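## Task

Get the 9-volt battery into the pedal bin, with the bin's lid allowed to shut afterwards.

## Robot and tools

Robot: two arms on a table, left_arm and right_arm, each with a parallel two-finger gripper. Calibrated base placements in the scene frame: left_arm at (+0.044, +0.354, 0) m, quat_wxyz (+1.000, 0, 0, -0.012); right_arm at (+0.042, -0.329, 0) m, quat_wxyz (+1.000, 0, 0, +0.021). A camera stand is fixed behind the arms.

Frames: the scene frame has its origin at table-top height, halfway between the nominal bases; +x points out over the table, +z up, and left_arm sits on the +y side (arm names do not match image sides). Every hand pose, velocity, target and wrist-camera pose an arm reports or receives is expressed in that arm's own base frame. Head cameras and the table use the scene frame. Gripper axes: fingers extend along +z, they open and close along y. end_effector_position is the point between the pads, roughly 1 cm short of the tips. Reported poses can be wrong by a few cm, worse when stretched out.

Row format (used by all motion tools): 16 plain numbers, always both arms: left_arm x, y, z (metres), qw, qx, qy, qz (unit quaternion, w first), opening; then right_arm in the same 8-number order. Position and quaternion are absolute targets in that arm's base frame. Opening runs from -1 (closed) to +1 (fully open, 0.094 m); it is a command, so 0 means half open, not unchanged. To keep an arm still, resend its last reported position and quaternion plus its current opening each call. To hold an orientation, keep repeating the same quaternion rather than copying the drifting reported one.

execute_actions(actions, cameras): actions is a list of actions; each action is a list of up to 15 rows, one per 1/30 s control step, 0.5 s per action, the final row repeated if short. A target more than 0.6 m from the gripper's current position along any of its own axes gets the action rejected for both arms; a malformed action, or a first action failing that check, rejects the whole call. An empty actions list returns images from all cameras plus full state. cameras: list of names, ["all"], or []; default none when actions are given.

move(target, speed, blend, opening_speed, grip_force, blocking, cameras): straight-line paths from each arm's "Hand target" to the absolute row(s) given; target is one 16-number row or a list of up to 15 rows, no 0.6 m limit. speed in m/s, 0.002 to 2.9 (default 0.25), one number or one per target; rotation rate is capped at twice that in rad/s. blend in m rounds intermediate corners (0 = stop at each). opening_speed: rate of finger command change per second on the -1..1 scale, at least 0.2; use it for gentle closing. grip_force: newtons per pad, 10 to 50, one number or one per arm, persists; lower force closes slowly. blocking=false returns after about 0.5 s while the move continues; a new move replaces it. Paths ignore obstacles and the other arm, so plan clearance yourself. Whole move capped at 10 s. Avoid routing a gripper near its own base (shoulder posture can flip); go around it. The result adds a "move:" line: done, off_target, moving, held, fault, etc., plus limits (paced = command clipped, held = steps withheld). done means within 10 mm and 2 degrees; neither done nor off_target says anything about contact.

wait(seconds 0 to 10, cameras): lets time pass with the last commands held; returns early if a running move ends. stop(cameras): brakes the current move (needs some distance). zoom_image(camera, region): camera one of cam_head_left, cam_head_right, cam_left_wrist, cam_right_wrist; region [x0, y0, x1, y1] pixels, at most 504 by 504, on that camera's latest image. finished_scene(scene): ends the current scene, given its number; irreversible, and the goal must hold with the robot out of it.

Result lines: each arm's end_effector_position and end_effector_quat_wxyz (base frame), Hand target (where the controller is steering now), Tool commands, grip_measured (finger opening on the -1..1 scale; reads a bit wide when empty and narrower than a squeezed part, so it does not reveal contact), Joint positions (last entry = opening in metres), Joint velocities (may say within noise), Joint torques (include gravity, carry offsets and noise; entries 1-3 wrap at ±28 N m), motor temperatures, and for actions some per-step positions. The controller limits each step's orientation change to 40 degrees from the measured one, so large turns need follow-up commands. Friction and load can leave an arm a few cm off target at rest.

Cameras: cam_head_left and cam_head_right (672x504, on one bar behind the arms), cam_left_wrist and cam_right_wrist (672x504, on the hands; image may lag during motion). Calibration is approximate, most reliable near image centre.

Avoid: dropping objects or releasing them while moving, fast impacts with the table or fixed parts, hard pushes, any contact or squeeze between the two arms or closing one gripper on the other, strain on the wrist camera cables, and anything leaving the table. Open well above grip_measured to release. Loose objects may get nudged occasionally. Motors heat from holding loads, full stretch or pushing at unreachable poses: MOTOR HOT appears at 75 °C, at 90 °C the arm folds and stops working, at 100 °C it goes limp. Joint ranges (rad): waist -2.618 to 3.054, shoulder 0 to 3.142, elbow 0 to 3.142 (straight at 2.901), wrist pitch -1.571 to 1.571, wrist yaw -1.571 to 1.571, wrist roll -2.094 to 2.094.

Each tool is called after "Emit:" as a command line: name --argument value for each argument, lists and objects as JSON in quotes; but a table of rows of numbers goes row by row, as --pt "numbers of a row", without its own name.

## Session

Emit:
execute_actions --actions '[]'

Scene clock: 0.00 s.
left_arm: end_effector_position=(+0.3846, +0.0023, +0.1423) grip_measured=+1.000 end_effector_quat_wxyz=(+0.680, -0.017, +0.733, +0.016) | right_arm: end_effector_position=(+0.3791, -0.0135, +0.1413) grip_measured=+1.000 end_effector_quat_wxyz=(+0.681, +0.045, +0.730, -0.051)
Joint positions: left_arm=[-0.034 1.548 0.237 1.235 -0.08 -0.006 0.094] | right_arm=[0.049 1.551 0.218 1.263 0.185 0 0.094]
Joint velocities: within noise
Joint torques (N m): no reading
Motor temperatures (°C): left_arm=[24 22 27 21 23 22 22] | right_arm=[22 21 28 21 19 22 23]
Heat: left arm: 27 °C; right arm: 28 °C.
Hand target: left_arm +0.3857, +0.0023, +0.1458; +0.683, -0.017, +0.730, +0.016 | right_arm +0.3805, -0.0135, +0.1470; +0.687, +0.046, +0.724, -0.050
Tool commands: left_gripper/opening=+1.0 right_gripper/opening=+1.0
camera_calibration:
cam_left_wrist: T_world_to_cam=[[0.0471676, -0.998309, 0.0339691, -0.023463], [-0.379532, -0.0493678, -0.92386, 0.313287], [0.923975, 0.0306839, -0.381219, -0.193325], [0, 0, 0, 1]] pos_world=[0.298637, -0.00202505, 0.216531]
cam_right_wrist: T_world_to_cam=[[-0.172711, -0.984575, 0.0279884, 0.0425863], [-0.361294, 0.0368911, -0.931722, 0.306243], [0.916318, -0.171031, -0.362092, -0.19029], [0, 0, 0, 1]] pos_world=[0.292365, -0.00191372, 0.215239]

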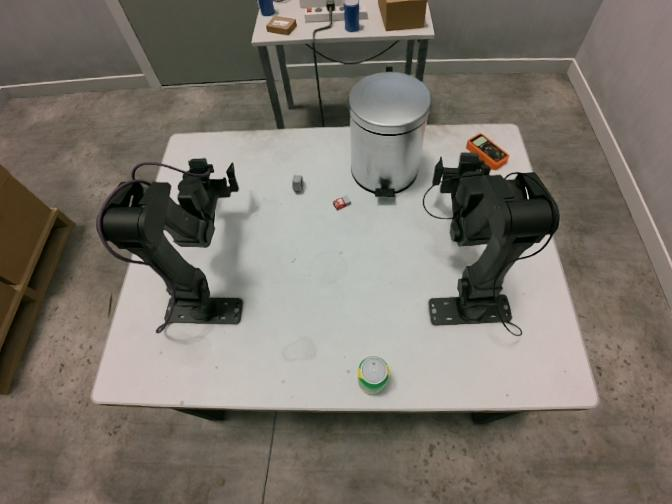

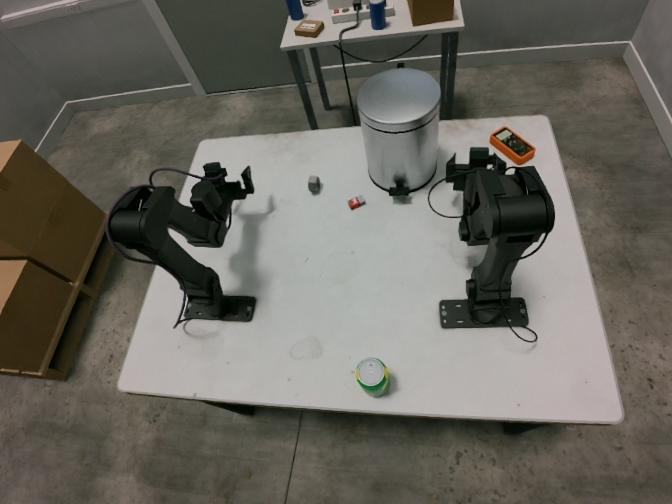

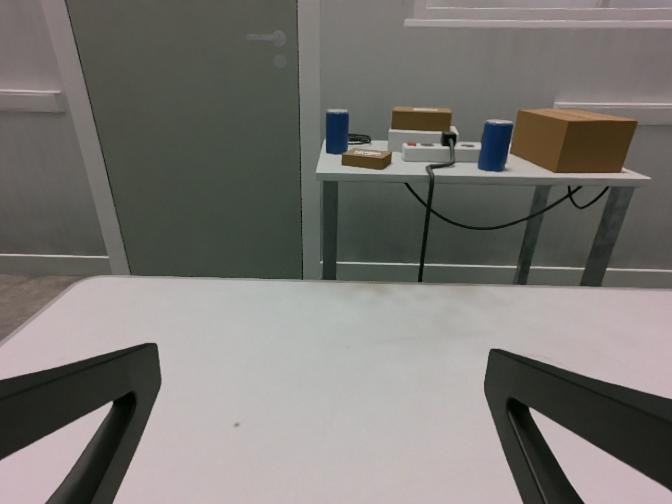

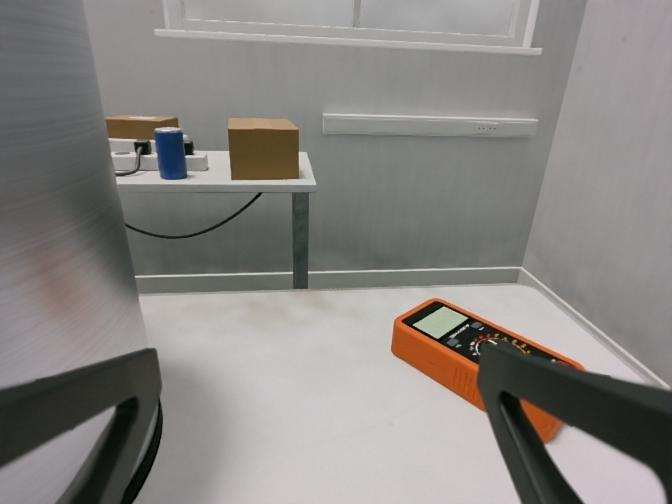

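Emit:
zoom_image --camera "cam_head_left" --region '[270, 150, 370, 225]'

Emit:
zoom_image --camera "cam_head_left" --region '[320, 60, 460, 210]'

Emit:
zoom_image --camera "cam_head_right" --region '[320, 60, 460, 210]'

Scaled by 5.040.

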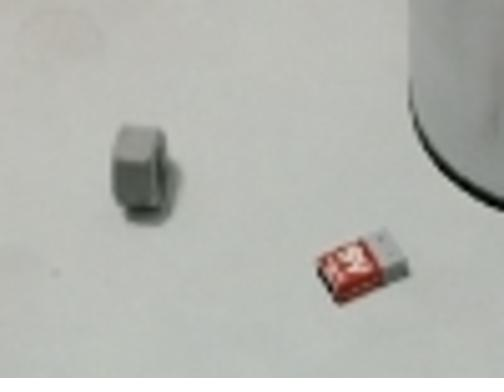

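Scaled by 3.360.

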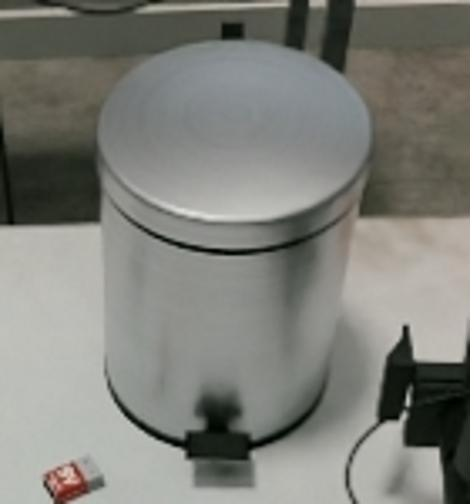

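Scaled by 3.360.

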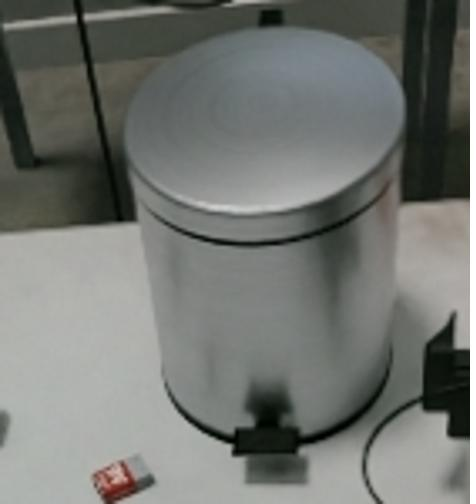

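Emit:
move --target '[0.3846,0.0023,0.1423,0.680,-0.017,0.733,0.016,-1,0.3242,0.2836,0.13,0,-0.829,0.559,0,1]' --speed 0.4 --cameras '["cam_right_wrist","cam_head_left"]'

Scene clock: 49.80 s.
left_arm: end_effector_position=(+0.3846, +0.0023, +0.1423) grip_measured=-0.995 end_effector_quat_wxyz=(+0.680, -0.017, +0.733, +0.016) | right_arm: end_effector_position=(+0.3221, +0.2829, +0.1316) grip_measured=+1.000 end_effector_quat_wxyz=(-0.004, +0.828, -0.561, +0.000)
Joint positions: left_arm=[-0.034 1.548 0.237 1.235 -0.08 -0.006 0] | right_arm=[0.718 2.224 2.199 -1.538 -0.002 -1.233 0.094]
Joint torques (N m): left_arm=[-0.1 -4.78 4.14 1.96 0 0.02] | right_arm=[-0.06 -9.84 6.9 0.28 0 -0.05]
Motor temperatures (°C): left_arm=[24 23 28 26 23 21 22] | right_arm=[21 22 29 25 19 22 23]
Heat: left arm: 28 °C; right arm: 29 °C.
Hand target: left_arm +0.3846, +0.0023, +0.1423; +0.680, -0.017, +0.733, +0.016 | right_arm +0.3242, +0.2835, +0.1299; +0.000, +0.829, -0.559, +0.000
Off the commanded pose: left_arm 0.000 m, 0 deg | right_arm 0.003 m, 1 deg.
move: done
camera_calibration:
cam_right_wrist: T_world_to_cam=[[0.923116, 0.381744, 0.0461404, -0.417093], [0.352655, -0.888323, 0.294136, 0.1362], [0.153272, -0.25525, -0.954649, 0.256581], [0, 0, 0, 1]] pos_world=[0.297666, 0.345704, 0.224128]
Images, in order (width x height): cam_head_left 672x504, cam_right_wrist 672x504.

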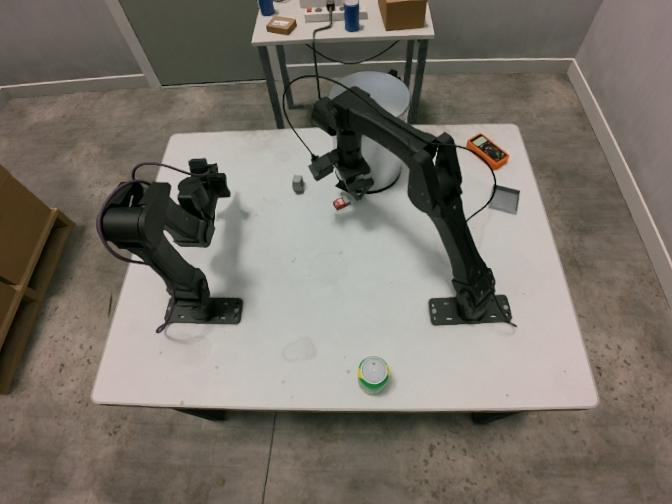

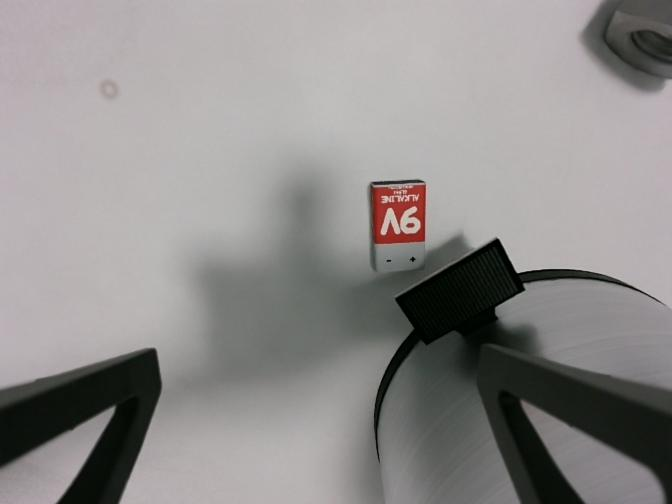

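Emit:
move --pt "0.3846 0.0023 0.1423 0.680 -0.017 0.733 0.016 -1 0.30 0.25 0.22 0 -0.829 0.559 0 1" --pt "0.3846 0.0023 0.1423 0.680 -0.017 0.733 0.016 -1 0.27 -0.03 0.22 0 -0.191 0.982 0 1" --blend 0.03 --cameras '["cam_right_wrist","cam_head_left","cam_head_right"]'

Emit:
zoom_image --camera "cam_head_left" --region '[290, 60, 440, 220]'

Emit:
zoom_image --camera "cam_head_right" --region '[300, 60, 450, 220]'

Scene clock: 86.03 s.
left_arm: end_effector_position=(+0.3846, +0.0023, +0.1423) grip_measured=-0.995 end_effector_quat_wxyz=(+0.680, -0.017, +0.733, +0.016) | right_arm: end_effector_position=(+0.2760, -0.0304, +0.2136) grip_measured=+1.000 end_effector_quat_wxyz=(+0.050, -0.195, +0.979, -0.017)
Joint positions: left_arm=[-0.034 1.548 0.237 1.235 -0.08 -0.006 0] | right_arm=[-0.112 1.542 1.626 -1.549 0.002 -0.505 0.094]
Joint torques (N m): left_arm=[-0.12 -4.77 4.15 1.98 -0.01 0.02] | right_arm=[-0.12 -8.02 4.29 0.5 -0.04 0.07]
Heat: left arm: 27 °C; right arm: 29 °C.
Hand target: left_arm +0.3846, +0.0023, +0.1423; +0.680, -0.017, +0.733, +0.016 | right_arm +0.2702, -0.0300, +0.2191; +0.058, -0.191, +0.980, -0.019
Off the commanded pose: left_arm 0.000 m, 0 deg | right_arm 0.009 m, 6 deg.
joint sent to its limit (right arm) — joint 4 (wrist pitch), lower limit. The joint targets are off in orientation, not in position.
move: off_target (right_arm)
camera_calibration:
cam_right_wrist: T_world_to_cam=[[0.387847, -0.916998, 0.093215, -0.160496], [-0.907997, -0.362724, 0.209697, 0.23195], [-0.158481, -0.165969, -0.973313, 0.354745], [0, 0, 0, 1]] pos_world=[0.329078, -0.00416386, 0.311599]
Images, in order (width x height): cam_head_left 672x504, cam_head_right 672x504, cam_right_wrist 672x504.

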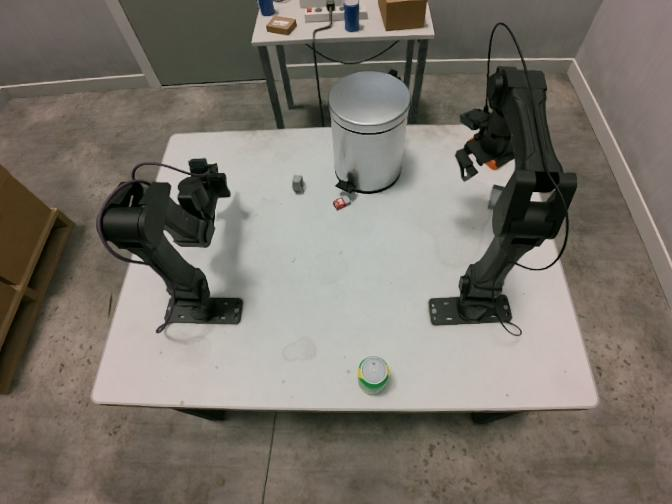

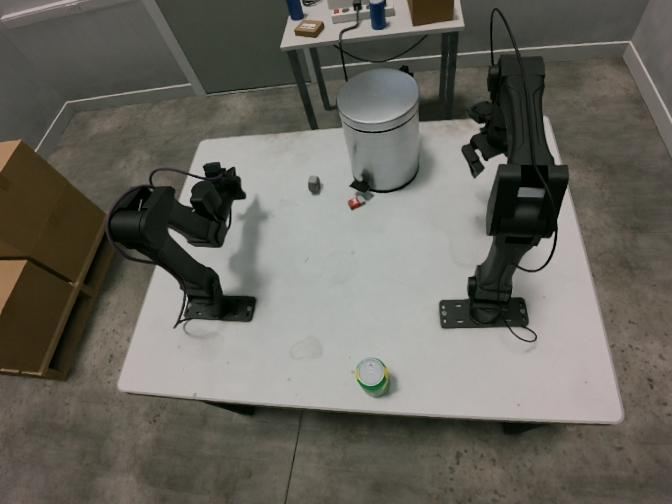

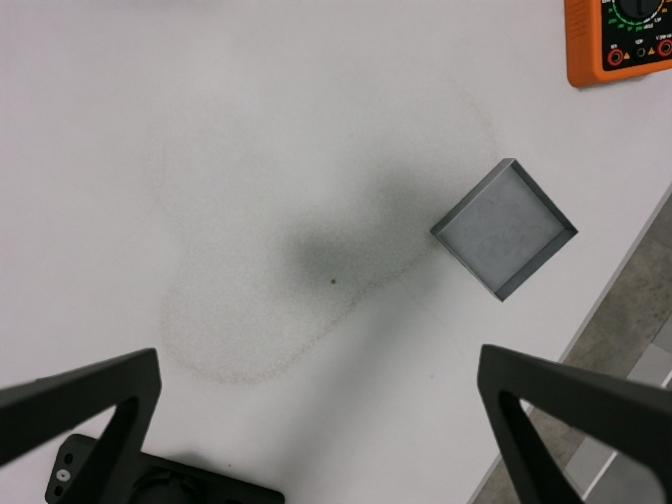

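Scaled by 3.150.

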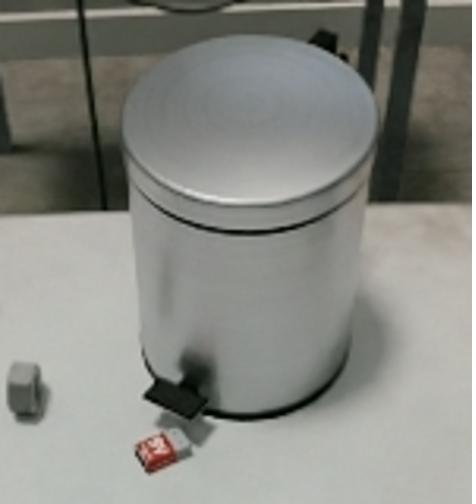

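Scaled by 3.150.

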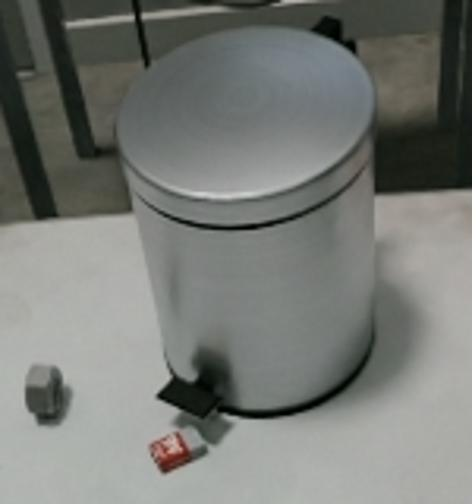

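Emit:
move --target '[0.291,-0.321,0.11,0.255,0.506,0.809,-0.160,0.1,0.27,-0.03,0.22,0.058,-0.191,0.98,-0.019,0]' --speed 0.4 --cameras '["cam_left_wrist","cam_head_left"]'

Scene clock: 106.33 s.
left_arm: end_effector_position=(+0.2886, -0.3145, +0.1050) grip_measured=+0.098 end_effector_quat_wxyz=(+0.252, +0.499, +0.814, -0.154) | right_arm: end_effector_position=(+0.2760, -0.0304, +0.2136) grip_measured=+0.003 end_effector_quat_wxyz=(+0.050, -0.195, +0.979, -0.017)
Joint positions: left_arm=[-0.749 1.681 1.167 -0.485 0.194 0.294 0.052] | right_arm=[-0.112 1.542 1.626 -1.549 0.002 -0.505 0.047]
Joint torques (N m): left_arm=[-0.17 -7.16 8.55 1.2 0.23 0.14] | right_arm=[-0.1 -8.1 4.42 0.49 -0.04 0.08]
Heat: left arm: 28 °C; right arm: 29 °C.
Hand target: left_arm +0.2908, -0.3208, +0.1100; +0.255, +0.506, +0.809, -0.160 | right_arm +0.2702, -0.0300, +0.2197; +0.059, -0.191, +0.980, -0.019
Off the commanded pose: left_arm 0.009 m, 1 deg | right_arm 0.009 m, 1 deg.
joint sent to its limit (right arm) — joint 4 (wrist pitch), lower limit. The joint targets still meet the commanded pose.
move: done
camera_calibration:
cam_left_wrist: T_world_to_cam=[[-0.878064, -0.478156, 0.019216, 0.0981424], [-0.463778, 0.840389, -0.280459, 0.463373], [0.117954, -0.255173, -0.959674, 0.0943686], [0, 0, 0, 1]] pos_world=[0.289946, -0.318406, 0.218634]
Images, in order (width x height): cam_head_left 672x504, cam_left_wrist 672x504.

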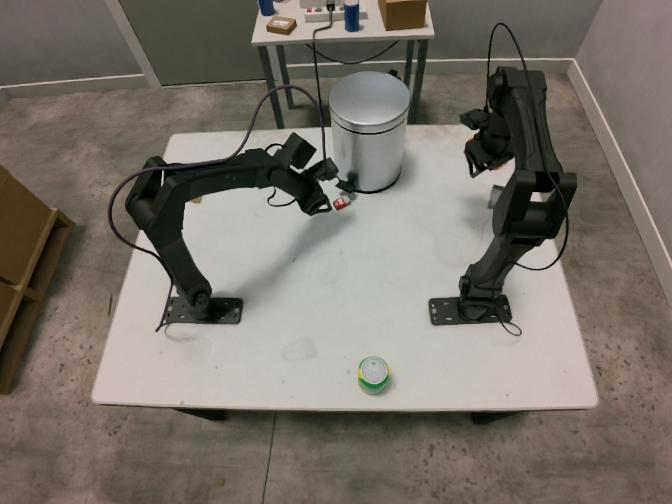

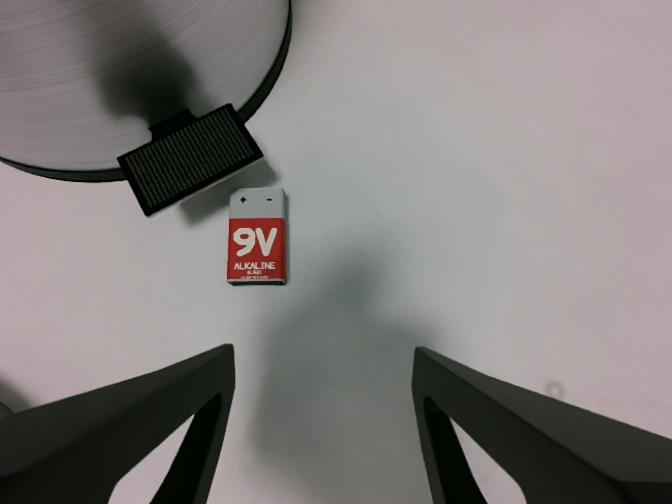

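Emit:
move --pt "0.338 -0.3225 0.064 0.255 0.506 0.809 -0.160 0.05 0.27 -0.03 0.22 0.058 -0.191 0.98 -0.019 0" --pt "0.353 -0.3535 0.015 0.255 0.506 0.809 -0.160 0.05 0.27 -0.03 0.22 0.058 -0.191 0.98 -0.019 0" --speed 0.15 --cameras '["cam_left_wrist"]'

Scene clock: 123.37 s.
left_arm: end_effector_position=(+0.3512, -0.3479, +0.0261) grip_measured=+0.052 end_effector_quat_wxyz=(+0.259, +0.507, +0.807, -0.158) | right_arm: end_effector_position=(+0.2760, -0.0304, +0.2136) grip_measured=+0.003 end_effector_quat_wxyz=(+0.050, -0.195, +0.979, -0.017)
Joint positions: left_arm=[-0.699 2.035 1.288 -0.246 0.232 0.353 0.049] | right_arm=[-0.112 1.542 1.626 -1.549 0.002 -0.505 0.047]
Joint torques (N m): left_arm=[-0.59 -7.73 6.8 1.45 0.14 -0.07] | right_arm=[-0.06 -8.08 4.37 0.49 -0.03 0.07]
Heat: left arm: 30 °C; right arm: 29 °C.
Hand target: left_arm +0.3526, -0.3531, +0.0151; +0.255, +0.506, +0.809, -0.160 | right_arm +0.2702, -0.0300, +0.2197; +0.059, -0.191, +0.980, -0.019
Off the commanded pose: left_arm 0.013 m, 1 deg | right_arm 0.009 m, 1 deg.
joint sent to its limit (right arm) — joint 4 (wrist pitch), lower limit. The joint targets still meet the commanded pose.
move: off_target (left_arm)
camera_calibration:
cam_left_wrist: T_world_to_cam=[[-0.887219, -0.461164, 0.0130365, 0.148026], [-0.443883, 0.845589, -0.296559, 0.493592], [0.125739, -0.268899, -0.954926, -0.00482364], [0, 0, 0, 1]] pos_world=[0.351035, -0.350409, 0.139843]
Images, in order (width x height): cam_left_wrist 672x504.

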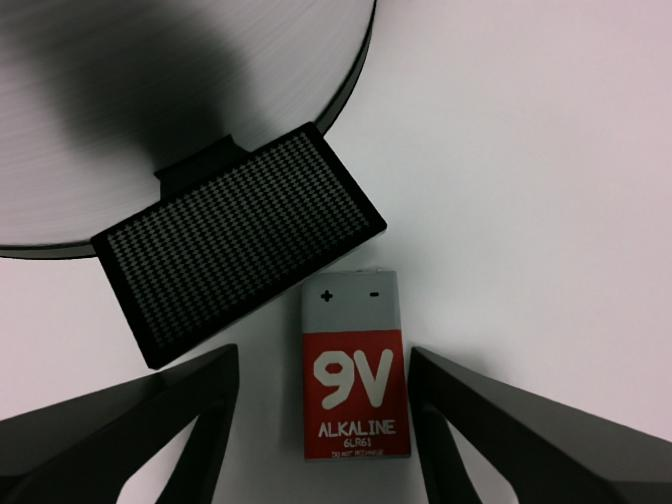

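Emit:
move --pt "0.3445 -0.361 0.014 0.255 0.506 0.809 -0.160 0.05 0.27 -0.03 0.22 0.058 -0.191 0.98 -0.019 0" --pt "0.3445 -0.363 0.003 0.255 0.506 0.809 -0.160 0.05 0.27 -0.03 0.22 0.058 -0.191 0.98 -0.019 0" --speed 0.08 --cameras '["cam_left_wrist"]'

Scene clock: 129.87 s.
left_arm: end_effector_position=(+0.3513, -0.3497, +0.0258) grip_measured=+0.052 end_effector_quat_wxyz=(+0.261, +0.493, +0.816, -0.150) | right_arm: end_effector_position=(+0.2760, -0.0304, +0.2136) grip_measured=+0.003 end_effector_quat_wxyz=(+0.050, -0.195, +0.979, -0.017)
Joint positions: left_arm=[-0.713 2.035 1.288 -0.241 0.199 0.313 0.049] | right_arm=[-0.112 1.542 1.626 -1.549 0.002 -0.505 0.047]
Joint torques (N m): left_arm=[-2.06 -6.27 4.85 1.87 0.27 0.05] | right_arm=[-0.08 -8.06 4.4 0.51 -0.03 0.07]
Heat: left arm: 29 °C; right arm: 29 °C.
Hand target: left_arm +0.3431, -0.3613, +0.0039; +0.254, +0.506, +0.809, -0.160 | right_arm +0.2702, -0.0300, +0.2197; +0.059, -0.191, +0.980, -0.019
Off the commanded pose: left_arm 0.027 m, 2 deg | right_arm 0.009 m, 1 deg.
joint sent to its limit (right arm) — joint 4 (wrist pitch), lower limit. The joint targets still meet the commanded pose.
move: off_target (left_arm)
camera_calibration:
cam_left_wrist: T_world_to_cam=[[-0.870006, -0.492974, 0.00809791, 0.130271], [-0.473628, 0.831074, -0.291534, 0.500294], [0.136989, -0.257472, -0.956526, -0.00560219], [0, 0, 0, 1]] pos_world=[0.351057, -0.353003, 0.139439]
Images, in order (width x height): cam_left_wrist 672x504.

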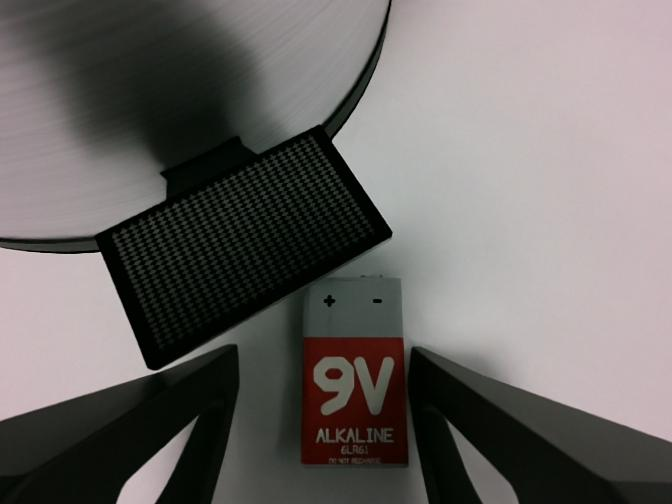

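Emit:
move --pt "0.3495 -0.352 0.024 0.255 0.506 0.809 -0.160 0.05 0.27 -0.03 0.22 0.058 -0.191 0.98 -0.019 0" --pt "0.3495 -0.352 0.024 0.255 0.506 0.809 -0.160 -0.7 0.27 -0.03 0.22 0.058 -0.191 0.98 -0.019 0" --speed 0.1 --opening_speed 0.6 --cameras '["cam_left_wrist"]'

Scene clock: 136.80 s.
left_arm: end_effector_position=(+0.3517, -0.3491, +0.0263) grip_measured=-0.455 end_effector_quat_wxyz=(+0.261, +0.500, +0.811, -0.154) | right_arm: end_effector_position=(+0.2760, -0.0304, +0.2136) grip_measured=+0.003 end_effector_quat_wxyz=(+0.050, -0.195, +0.979, -0.017)
Joint positions: left_arm=[-0.706 2.035 1.288 -0.241 0.216 0.334 0.026] | right_arm=[-0.112 1.542 1.626 -1.549 0.002 -0.505 0.047]
Joint torques (N m): left_arm=[-0.18 -10.15 6.61 1.18 0.27 0.09] | right_arm=[-0.06 -8.06 4.38 0.5 -0.02 0.07]
Heat: left arm: 29 °C; right arm: 29 °C.
Hand target: left_arm +0.3494, -0.3519, +0.0240; +0.255, +0.506, +0.809, -0.160 | right_arm +0.2702, -0.0300, +0.2197; +0.059, -0.191, +0.980, -0.019
Off the commanded pose: left_arm 0.004 m, 1 deg | right_arm 0.009 m, 1 deg.
joint sent to its limit (right arm) — joint 4 (wrist pitch), lower limit. The joint targets still meet the commanded pose.
move: done
camera_calibration:
cam_left_wrist: T_world_to_cam=[[-0.879072, -0.476592, 0.00966216, 0.13975], [-0.457711, 0.838237, -0.296409, 0.497147], [0.133167, -0.264987, -0.955012, -0.00635182], [0, 0, 0, 1]] pos_world=[0.351246, -0.351806, 0.139942]
Images, in order (width x height): cam_left_wrist 672x504.

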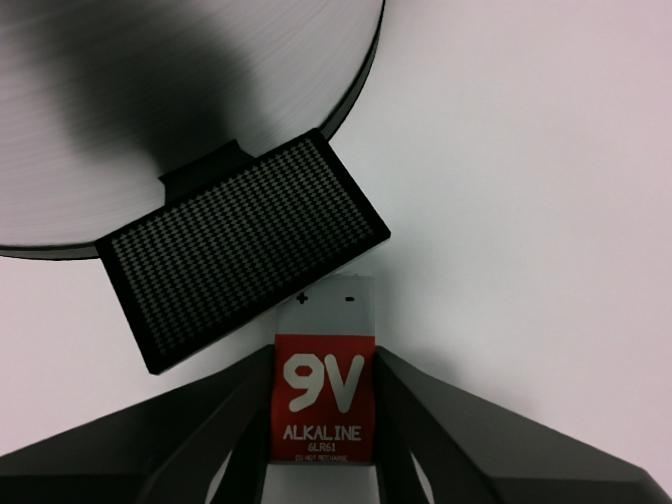

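Emit:
move --pt "0.320 -0.300 0.036 0.255 0.506 0.809 -0.160 -0.7 0.27 -0.03 0.22 0.058 -0.191 0.98 -0.019 0" --pt "0.235 -0.36 0.06 0.255 0.506 0.809 -0.160 -0.7 0.27 -0.03 0.22 0.058 -0.191 0.98 -0.019 0" --pt "0.235 -0.36 0.020 0.255 0.506 0.809 -0.160 -0.7 0.27 -0.03 0.22 0.058 -0.191 0.98 -0.019 0" --speed '[0.12,0.2,0.06]' --blend '[0.015,0.015,0]' --cameras '["cam_left_wrist","cam_head_left"]'

Scene clock: 146.97 s.
left_arm: end_effector_position=(+0.2336, -0.3593, +0.0252) grip_measured=-0.455 end_effector_quat_wxyz=(+0.252, +0.511, +0.806, -0.158) | right_arm: end_effector_position=(+0.2760, -0.0304, +0.2136) grip_measured=+0.003 end_effector_quat_wxyz=(+0.050, -0.195, +0.979, -0.017)
Joint positions: left_arm=[-0.957 1.802 0.954 -0.125 0.095 0.143 0.026] | right_arm=[-0.112 1.542 1.626 -1.549 0.002 -0.505 0.047]
Joint torques (N m): left_arm=[0.05 -7.51 4.6 1.62 0.05 -0.1] | right_arm=[-0.06 -8.12 4.4 0.5 -0.02 0.09]
Heat: left arm: 28 °C; right arm: 29 °C.
Hand target: left_arm +0.2349, -0.3598, +0.0201; +0.254, +0.506, +0.809, -0.160 | right_arm +0.2702, -0.0300, +0.2197; +0.059, -0.191, +0.980, -0.019
Off the commanded pose: left_arm 0.005 m, 1 deg | right_arm 0.009 m, 1 deg.
joint sent to its limit (right arm) — joint 4 (wrist pitch), lower limit. The joint targets still meet the commanded pose.
move: done
camera_calibration:
cam_left_wrist: T_world_to_cam=[[-0.891503, -0.452647, 0.018263, 0.0423678], [-0.438574, 0.852283, -0.285074, 0.451568], [0.113473, -0.262154, -0.958332, 0.0113533], [0, 0, 0, 1]] pos_world=[0.234529, -0.36271, 0.138837]
Images, in order (width x height): cam_head_left 672x504, cam_left_wrist 672x504.

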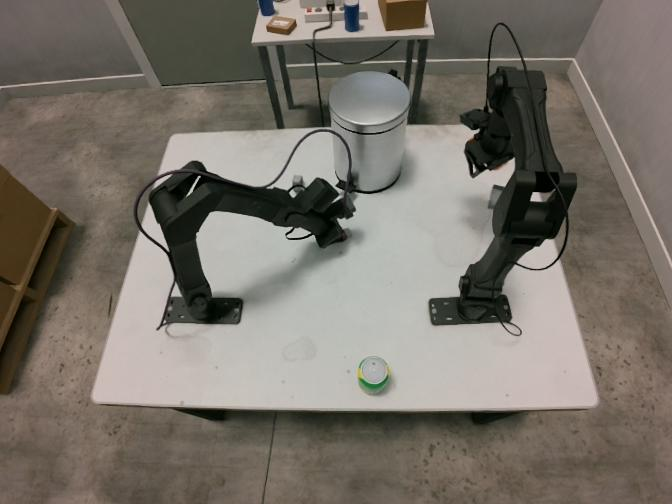

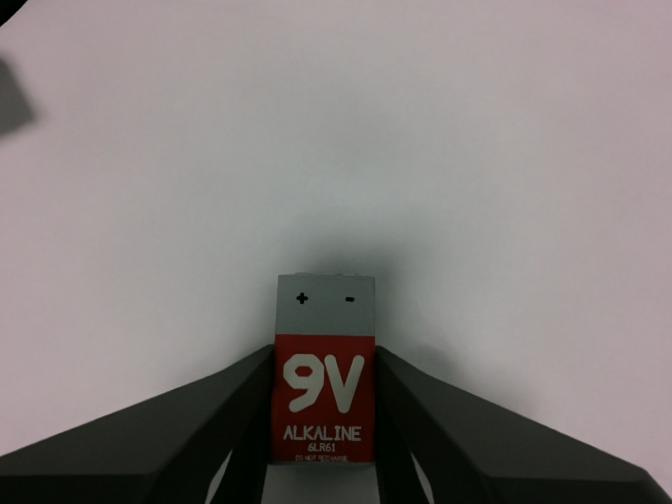

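Emit:
move --pt "0.2336 -0.3593 0.0252 0.255 0.506 0.809 -0.160 -0.2 0.27 -0.03 0.22 0.058 -0.191 0.98 -0.019 1" --pt "0.21 -0.31 0.11 0.255 0.506 0.809 -0.160 -0.2 0.25 0.05 0.22 0 -0.5 0.866 0 1" --pt "0.31 -0.22 0.15 0.255 0.506 0.809 -0.160 -0.2 0.243 0.302 0.14 0 -0.829 0.559 0 0.6" --speed '[0.1,0.25,0.35]' --opening_speed 1 --cameras '["cam_right_wrist","cam_head_left"]'

Scene clock: 164.43 s.
left_arm: end_effector_position=(+0.3066, -0.2155, +0.1430) grip_measured=-0.202 end_effector_quat_wxyz=(+0.250, +0.500, +0.815, -0.153) | right_arm: end_effector_position=(+0.2415, +0.2993, +0.1374) grip_measured=+0.603 end_effector_quat_wxyz=(+0.002, +0.828, -0.561, +0.005)
Joint positions: left_arm=[-0.452 1.516 1.164 -0.725 0.344 0.561 0.037] | right_arm=[0.894 2.023 1.909 -1.461 0.01 -1.058 0.075]
Joint torques (N m): left_arm=[0.14 -5.71 8.64 1.05 0.37 0.15] | right_arm=[-0.17 -9.07 6.93 0.28 -0.11 -0.07]
Heat: left arm: 28 °C; right arm: 29 °C.
Hand target: left_arm +0.3099, -0.2198, +0.1500; +0.255, +0.506, +0.809, -0.160 | right_arm +0.2429, +0.3019, +0.1400; +0.000, +0.829, -0.559, +0.000
Off the commanded pose: left_arm 0.009 m, 1 deg | right_arm 0.004 m, 1 deg.
move: done
camera_calibration:
cam_right_wrist: T_world_to_cam=[[0.922664, 0.383391, 0.0412661, -0.348868], [0.353272, -0.883339, 0.308076, 0.173832], [0.154566, -0.269673, -0.950466, 0.282153], [0, 0, 0, 1]] pos_world=[0.216866, 0.363395, 0.22902]
Images, in order (width x height): cam_head_left 672x504, cam_right_wrist 672x504.

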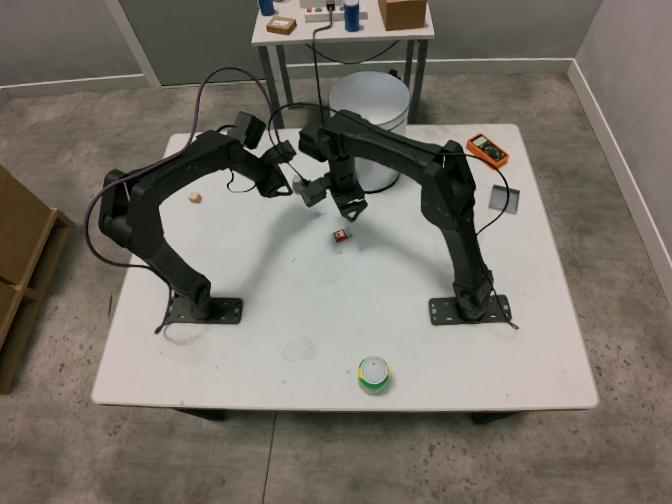

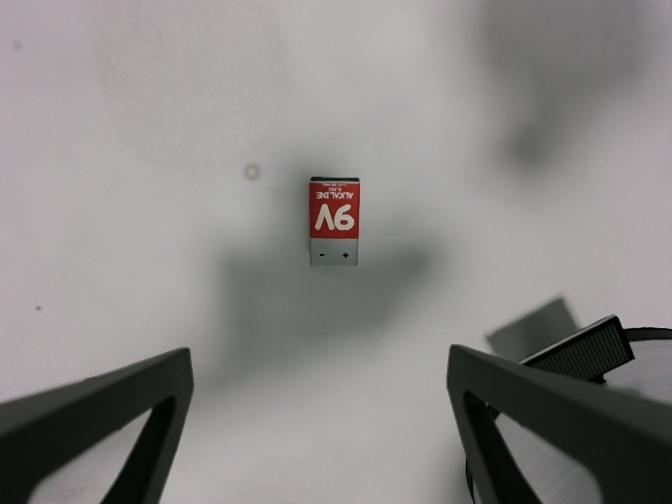

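Emit:
move --pt "0.31 -0.22 0.15 0.255 0.506 0.809 -0.160 -0.2 0.247 0.319 0.06 0 0.829 -0.559 0 0.2" --pt "0.31 -0.22 0.15 0.255 0.506 0.809 -0.160 -0.2 0.247 0.319 0.018 0 0.829 -0.559 0 0.2" --speed '[0.2,0.06]' --cameras '["cam_right_wrist"]'

Scene clock: 171.93 s.
left_arm: end_effector_position=(+0.3066, -0.2154, +0.1430) grip_measured=-0.202 end_effector_quat_wxyz=(+0.250, +0.500, +0.815, -0.152) | right_arm: end_effector_position=(+0.2394, +0.2996, +0.0792) grip_measured=+0.203 end_effector_quat_wxyz=(+0.029, +0.829, -0.559, +0.003)
Joint positions: left_arm=[-0.452 1.516 1.164 -0.725 0.343 0.561 0.037] | right_arm=[0.899 2.071 1.747 -1.304 0.01 -1.055 0.056]
Joint torques (N m): left_arm=[0.13 -5.71 8.64 1.06 0.38 0.14] | right_arm=[0.05 -11.32 5.48 0.29 -0.02 0.02]
Heat: left arm: 28 °C; right arm: 30 °C.
Hand target: left_arm +0.3099, -0.2198, +0.1500; +0.255, +0.506, +0.809, -0.160 | right_arm +0.2407, +0.3012, +0.0859; +0.019, +0.829, -0.559, +0.004
Off the commanded pose: left_arm 0.009 m, 1 deg | right_arm 0.065 m, 3 deg.
led back after a hold (left arm): the arm was led back toward your command in small steps, so it may still be short of it.
move: held (right_arm; a check stopped the path); path passed 1 of 2 targets; a check withheld steps on the way to target 1, so it may have been missed; limits=held
pose unreachable (left arm): on one or more control steps of this call, first in action 0 (counted from 0), this arm could not follow its commanded pose, so it was not sent that pose on those steps. It may still have moved: this result reports where it is.
cause: moving toward the commanded pose would bring a part of the arm too close to another arm (this arm's wrist camera and the right arm's wrist (the part past joint 4), along the way the arms are being sent, or toward where that arm still pushes).
pose unreachable (right arm): on one or more control steps of this call, first in action 0 (counted from 0), this arm could not follow its commanded pose, so it was not sent that pose on those steps. It may still have moved: this result reports where it is.
cause: moving toward the commanded pose would bring a part of the arm too close to another arm (this arm's wrist (the part past joint 4) and the left arm's wrist camera, along the way the arms are being sent, or toward where that arm still pushes).
camera_calibration:
cam_right_wrist: T_world_to_cam=[[0.922356, 0.386305, -0.00533652, -0.341797], [0.365907, -0.869053, 0.332956, 0.183518], [0.123985, -0.309056, -0.942927, 0.245722], [0, 0, 0, 1]] pos_world=[0.217642, 0.367467, 0.168771]
Images, in order (width x height): cam_right_wrist 672x504.

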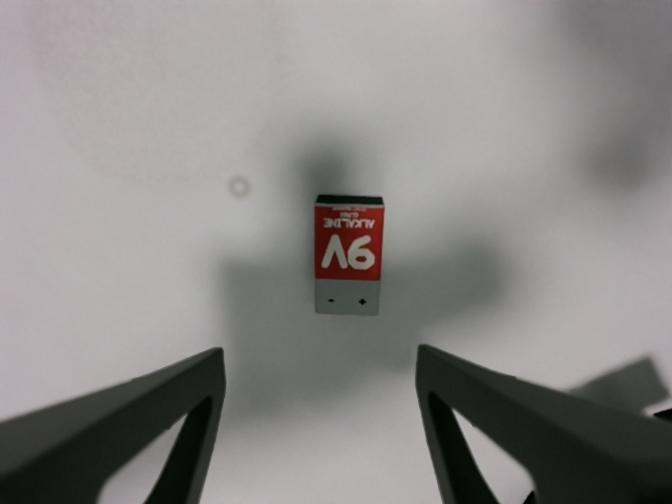

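Move left away first.

Emit:
move --pt "0.31 -0.09 0.18 0.255 0.506 0.809 -0.160 -0.2 0.2407 0.3012 0.0859 0 0.829 -0.559 0 0.2" --pt "0.31 -0.09 0.18 0.255 0.506 0.809 -0.160 -1 0.247 0.320 0.06 0 0.829 -0.559 0 0.2" --pt "0.31 -0.09 0.18 0.255 0.506 0.809 -0.160 -1 0.247 0.320 0.017 0 0.829 -0.559 0 0.2" --speed '[0.2,0.2,0.06]' --cameras '["cam_right_wrist"]'

Scene clock: 180.87 s.
left_arm: end_effector_position=(+0.3073, -0.0862, +0.1693) grip_measured=-0.995 end_effector_quat_wxyz=(+0.242, +0.499, +0.818, -0.154) | right_arm: end_effector_position=(+0.2501, +0.3178, +0.0244) grip_measured=+0.203 end_effector_quat_wxyz=(-0.004, +0.829, -0.559, +0.005)
Joint positions: left_arm=[0.007 1.466 1.251 -1.077 0.518 1.029 0] | right_arm=[0.906 2.127 1.615 -1.05 0.01 -1.049 0.056]
Joint torques (N m): left_arm=[0.05 -5.87 8.31 0.66 0.53 0.16] | right_arm=[0.4 -9.47 4.42 0.48 -0.11 0.07]
Heat: left arm: 29 °C; right arm: 30 °C.
Hand target: left_arm +0.3098, -0.0900, +0.1800; +0.255, +0.506, +0.809, -0.160 | right_arm +0.2469, +0.3199, +0.0172; +0.000, +0.829, -0.559, +0.000
Off the commanded pose: left_arm 0.012 m, 2 deg | right_arm 0.008 m, 1 deg.
move: off_target (left_arm); target 2's new opening was sent with left_arm's hand 0.012 m and 2 deg from that target
camera_calibration:
cam_right_wrist: T_world_to_cam=[[0.920816, 0.386525, 0.0519255, -0.3601], [0.354324, -0.884771, 0.302712, 0.222286], [0.162948, -0.260344, -0.951666, 0.173403], [0, 0, 0, 1]] pos_world=[0.224569, 0.381004, 0.116431]
Images, in order (width x height): cam_right_wrist 672x504.

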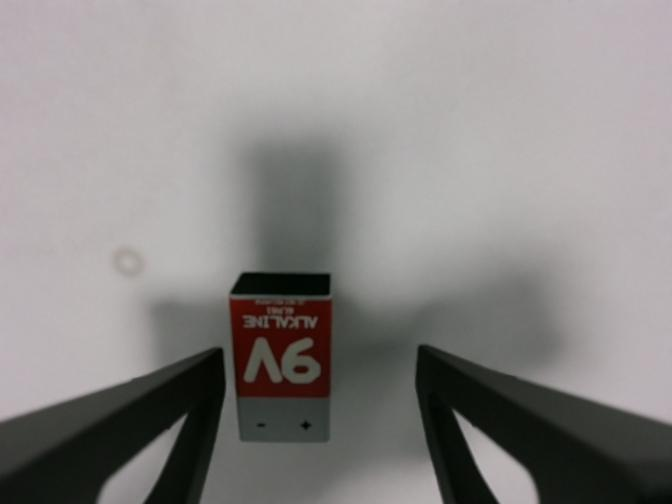

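Emit:
move --pt "0.31 -0.09 0.18 0.255 0.506 0.809 -0.160 -1 0.235 0.321 0.018 0 0.829 -0.559 0 0.2" --pt "0.31 -0.09 0.18 0.255 0.506 0.809 -0.160 -1 0.236 0.321 0.014 0 0.829 -0.559 0 -0.7" --speed 0.08 --opening_speed 0.6 --cameras '["cam_right_wrist"]'

Scene clock: 190.73 s.
left_arm: end_effector_position=(+0.3073, -0.0862, +0.1693) grip_measured=-0.995 end_effector_quat_wxyz=(+0.242, +0.499, +0.818, -0.154) | right_arm: end_effector_position=(+0.2404, +0.3214, +0.0165) grip_measured=-0.454 end_effector_quat_wxyz=(-0.003, +0.829, -0.559, +0.006)
Joint positions: left_arm=[0.007 1.466 1.251 -1.077 0.518 1.029 0] | right_arm=[0.931 2.127 1.582 -1.02 0.012 -1.024 0.026]
Joint torques (N m): left_arm=[0.02 -5.89 8.27 0.67 0.53 0.16] | right_arm=[0.25 -10.69 3.85 0.44 -0.13 0.06]
Motor temperatures (°C): left_arm=[23 24 30 26 24 22 22] | right_arm=[21 27 29 22 19 22 23]
Heat: left arm: 30 °C; right arm: 29 °C.
Hand target: left_arm +0.3098, -0.0900, +0.1800; +0.255, +0.506, +0.809, -0.160 | right_arm +0.2361, +0.3209, +0.0141; +0.000, +0.829, -0.559, +0.000
Off the commanded pose: left_arm 0.012 m, 2 deg | right_arm 0.005 m, 1 deg.
move: off_target (left_arm)
camera_calibration:
cam_right_wrist: T_world_to_cam=[[0.920696, 0.387029, 0.050276, -0.352205], [0.35491, -0.883866, 0.304664, 0.230851], [0.162351, -0.262659, -0.951132, 0.169223], [0, 0, 0, 1]] pos_world=[0.214869, 0.384803, 0.108329]
Images, in order (width x height): cam_right_wrist 672x504.

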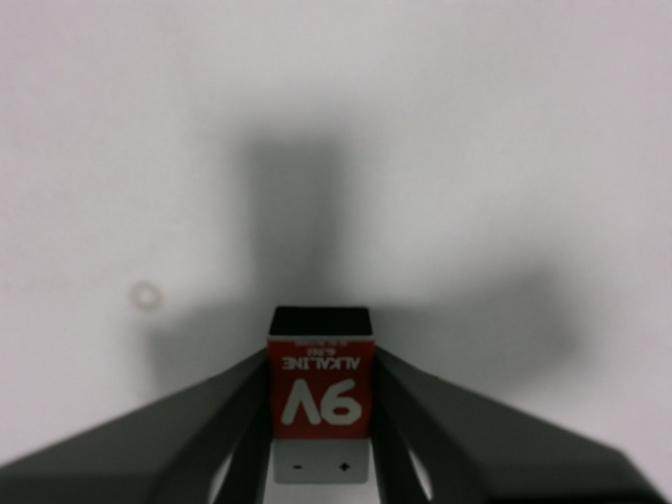

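Emit:
move --pt "0.31 -0.09 0.18 0.319 0.337 0.878 -0.122 -1 0.236 0.315 0.10 0 0.829 -0.559 0 -0.7" --pt "0.31 -0.09 0.18 0.319 0.337 0.878 -0.122 -1 0.25 0.16 0.33 0.15 -0.45 0.87 0.1 -0.7" --pt "0.365 -0.335 0.12 0.319 0.337 0.878 -0.122 -1 0.28 0.115 0.40 0.295 -0.182 0.936 0.057 -0.7" --speed '[0.15,0.3,0.3]' --blend '[0.03,0.04,0]' --cameras '["all"]'

Scene clock: 214.43 s.
left_arm: end_effector_position=(+0.3550, -0.3285, +0.1111) grip_measured=-0.995 end_effector_quat_wxyz=(+0.303, +0.345, +0.881, -0.117) | right_arm: end_effector_position=(+0.2803, +0.1177, +0.3912) grip_measured=-0.454 end_effector_quat_wxyz=(+0.336, -0.185, +0.921, +0.069)
Joint positions: left_arm=[-0.75 1.824 1.322 -0.408 -0.004 -0.001 0] | right_arm=[0.391 1.461 2.147 -1.556 -0.006 -0.003 0.026]
Joint torques (N m): left_arm=[0.13 -8.81 8.68 1.57 -0.04 -0.09] | right_arm=[-0.24 -4.08 5.56 1.37 0.07 0.11]
Heat: left arm: 30 °C; right arm: 29 °C.
Hand target: left_arm +0.3646, -0.3345, +0.1201; +0.319, +0.337, +0.878, -0.122 | right_arm +0.2799, +0.1150, +0.3994; +0.350, -0.178, +0.917, +0.068
Off the commanded pose: left_arm 0.015 m, 2 deg | right_arm 0.009 m, 5 deg.
joint read past its limit (right arm) — joint 4 (wrist pitch), lower limit.
joint sent to its limit (right arm) — joint 4 (wrist pitch), lower limit. The joint targets are off in orientation, not in position.
move: off_target (left_arm, right_arm)
camera_calibration:
cam_left_wrist: T_world_to_cam=[[-0.659705, -0.751269, 0.0196025, -0.017576], [-0.7114, 0.615861, -0.338563, 0.528264], [0.242279, -0.237297, -0.94074, 0.0485533], [0, 0, 0, 1]] pos_world=[0.352448, -0.32702, 0.224871]
cam_right_wrist: T_world_to_cam=[[0.372047, -0.927528, 0.0356813, -0.0146703], [-0.850243, -0.355965, -0.387783, 0.469008], [0.372381, 0.113936, -0.92106, 0.350638], [0, 0, 0, 1]] pos_world=[0.273657, 0.113393, 0.505356]

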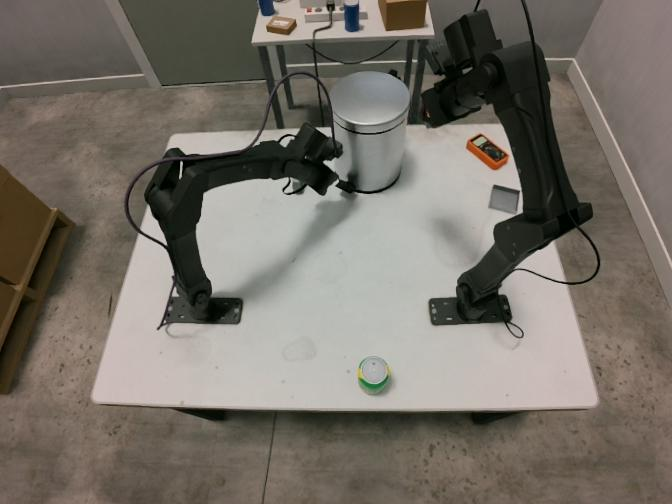

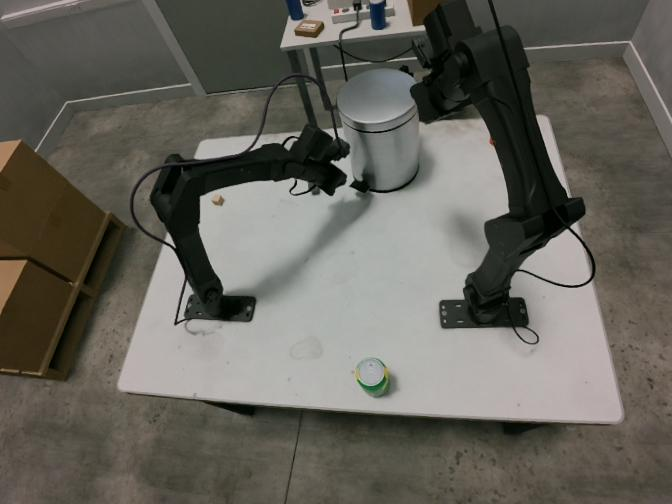

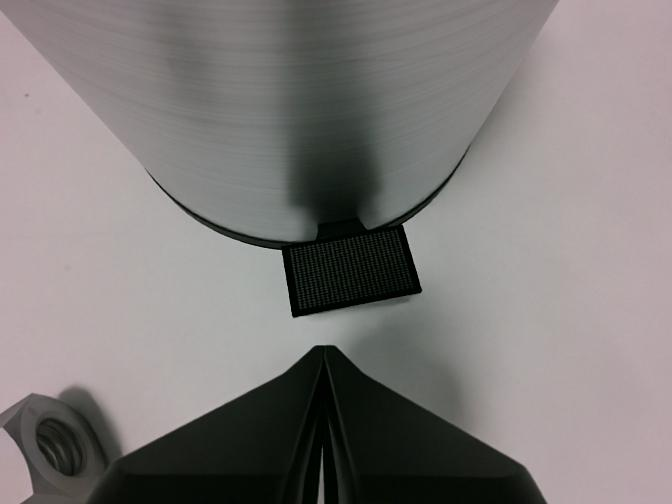

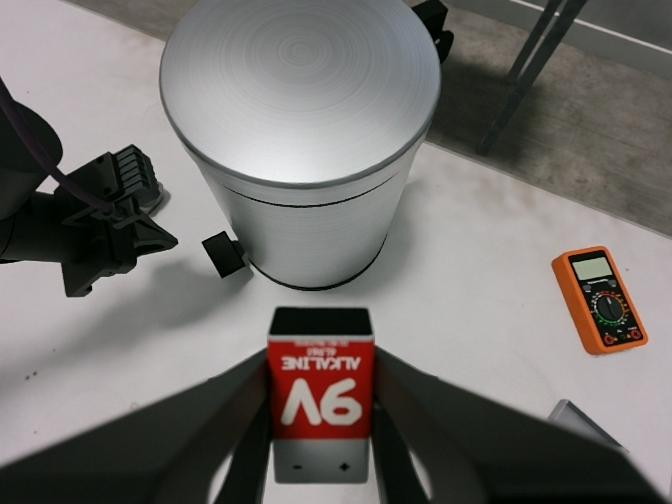

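Emit:
move --pt "0.384 -0.367 0.075 0.319 0.337 0.878 -0.122 -1 0.28 0.115 0.40 0.350 -0.178 0.917 0.068 -0.7" --pt "0.384 -0.367 0.03 0.319 0.337 0.878 -0.122 -1 0.28 0.115 0.40 0.350 -0.178 0.917 0.068 -0.7" --speed '[0.15,0.05]' --cameras '["cam_left_wrist","cam_right_wrist"]'

Scene clock: 229.17 s.
left_arm: end_effector_position=(+0.3722, -0.3519, +0.0353) grip_measured=-0.995 end_effector_quat_wxyz=(+0.288, +0.343, +0.888, -0.107) | right_arm: end_effector_position=(+0.2803, +0.1176, +0.3912) grip_measured=-0.454 end_effector_quat_wxyz=(+0.336, -0.184, +0.921, +0.069)
Joint positions: left_arm=[-0.768 2.048 1.336 -0.236 -0.024 -0.022 0] | right_arm=[0.391 1.461 2.147 -1.556 -0.005 -0.002 0.026]
Joint torques (N m): left_arm=[-0.59 -8.14 5.35 2.48 -0.02 -0.07] | right_arm=[-0.16 -4.11 5.71 1.37 0.07 0.07]
Heat: left arm: 30 °C; right arm: 29 °C.
Hand target: left_arm +0.3825, -0.3656, +0.0310; +0.316, +0.337, +0.878, -0.121 | right_arm +0.2798, +0.1150, +0.4000; +0.350, -0.178, +0.917, +0.068
Off the commanded pose: left_arm 0.020 m, 4 deg | right_arm 0.009 m, 2 deg.
joint read past its limit (right arm) — joint 4 (wrist pitch), lower limit.
joint sent to its limit (right arm) — joint 4 (wrist pitch), lower limit. The joint targets still meet the commanded pose.
move: off_target (left_arm)
camera_calibration:
cam_left_wrist: T_world_to_cam=[[-0.651053, -0.758895, 0.0144025, -0.028015], [-0.726055, 0.617123, -0.303322, 0.533824], [0.221301, -0.207936, -0.952779, -0.0140393], [0, 0, 0, 1]] pos_world=[0.372453, -0.353615, 0.148948]
cam_right_wrist: T_world_to_cam=[[0.370489, -0.928166, 0.0352863, -0.0141956], [-0.85092, -0.354396, -0.387736, 0.469004], [0.372389, 0.113626, -0.921095, 0.350675], [0, 0, 0, 1]] pos_world=[0.273756, 0.113191, 0.505355]
Images, in order (width x height): cam_left_wrist 672x504, cam_right_wrist 672x504.

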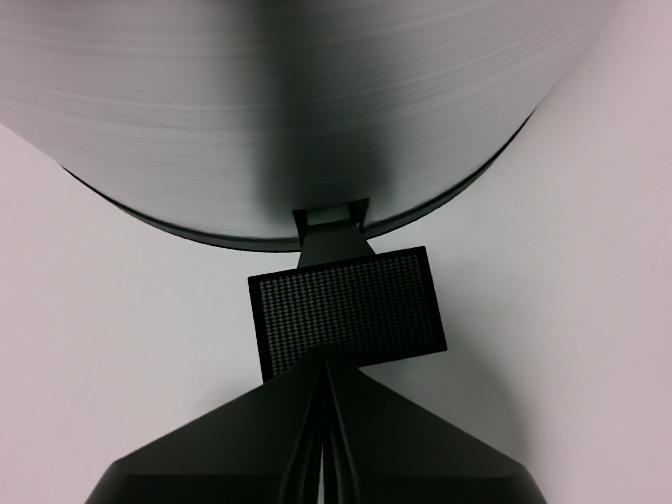

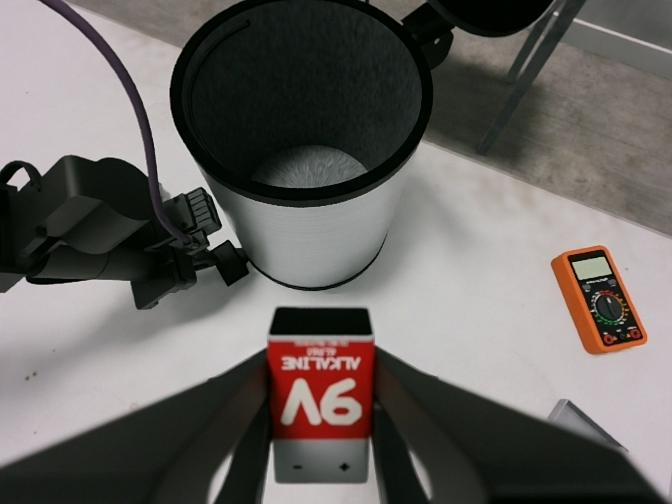

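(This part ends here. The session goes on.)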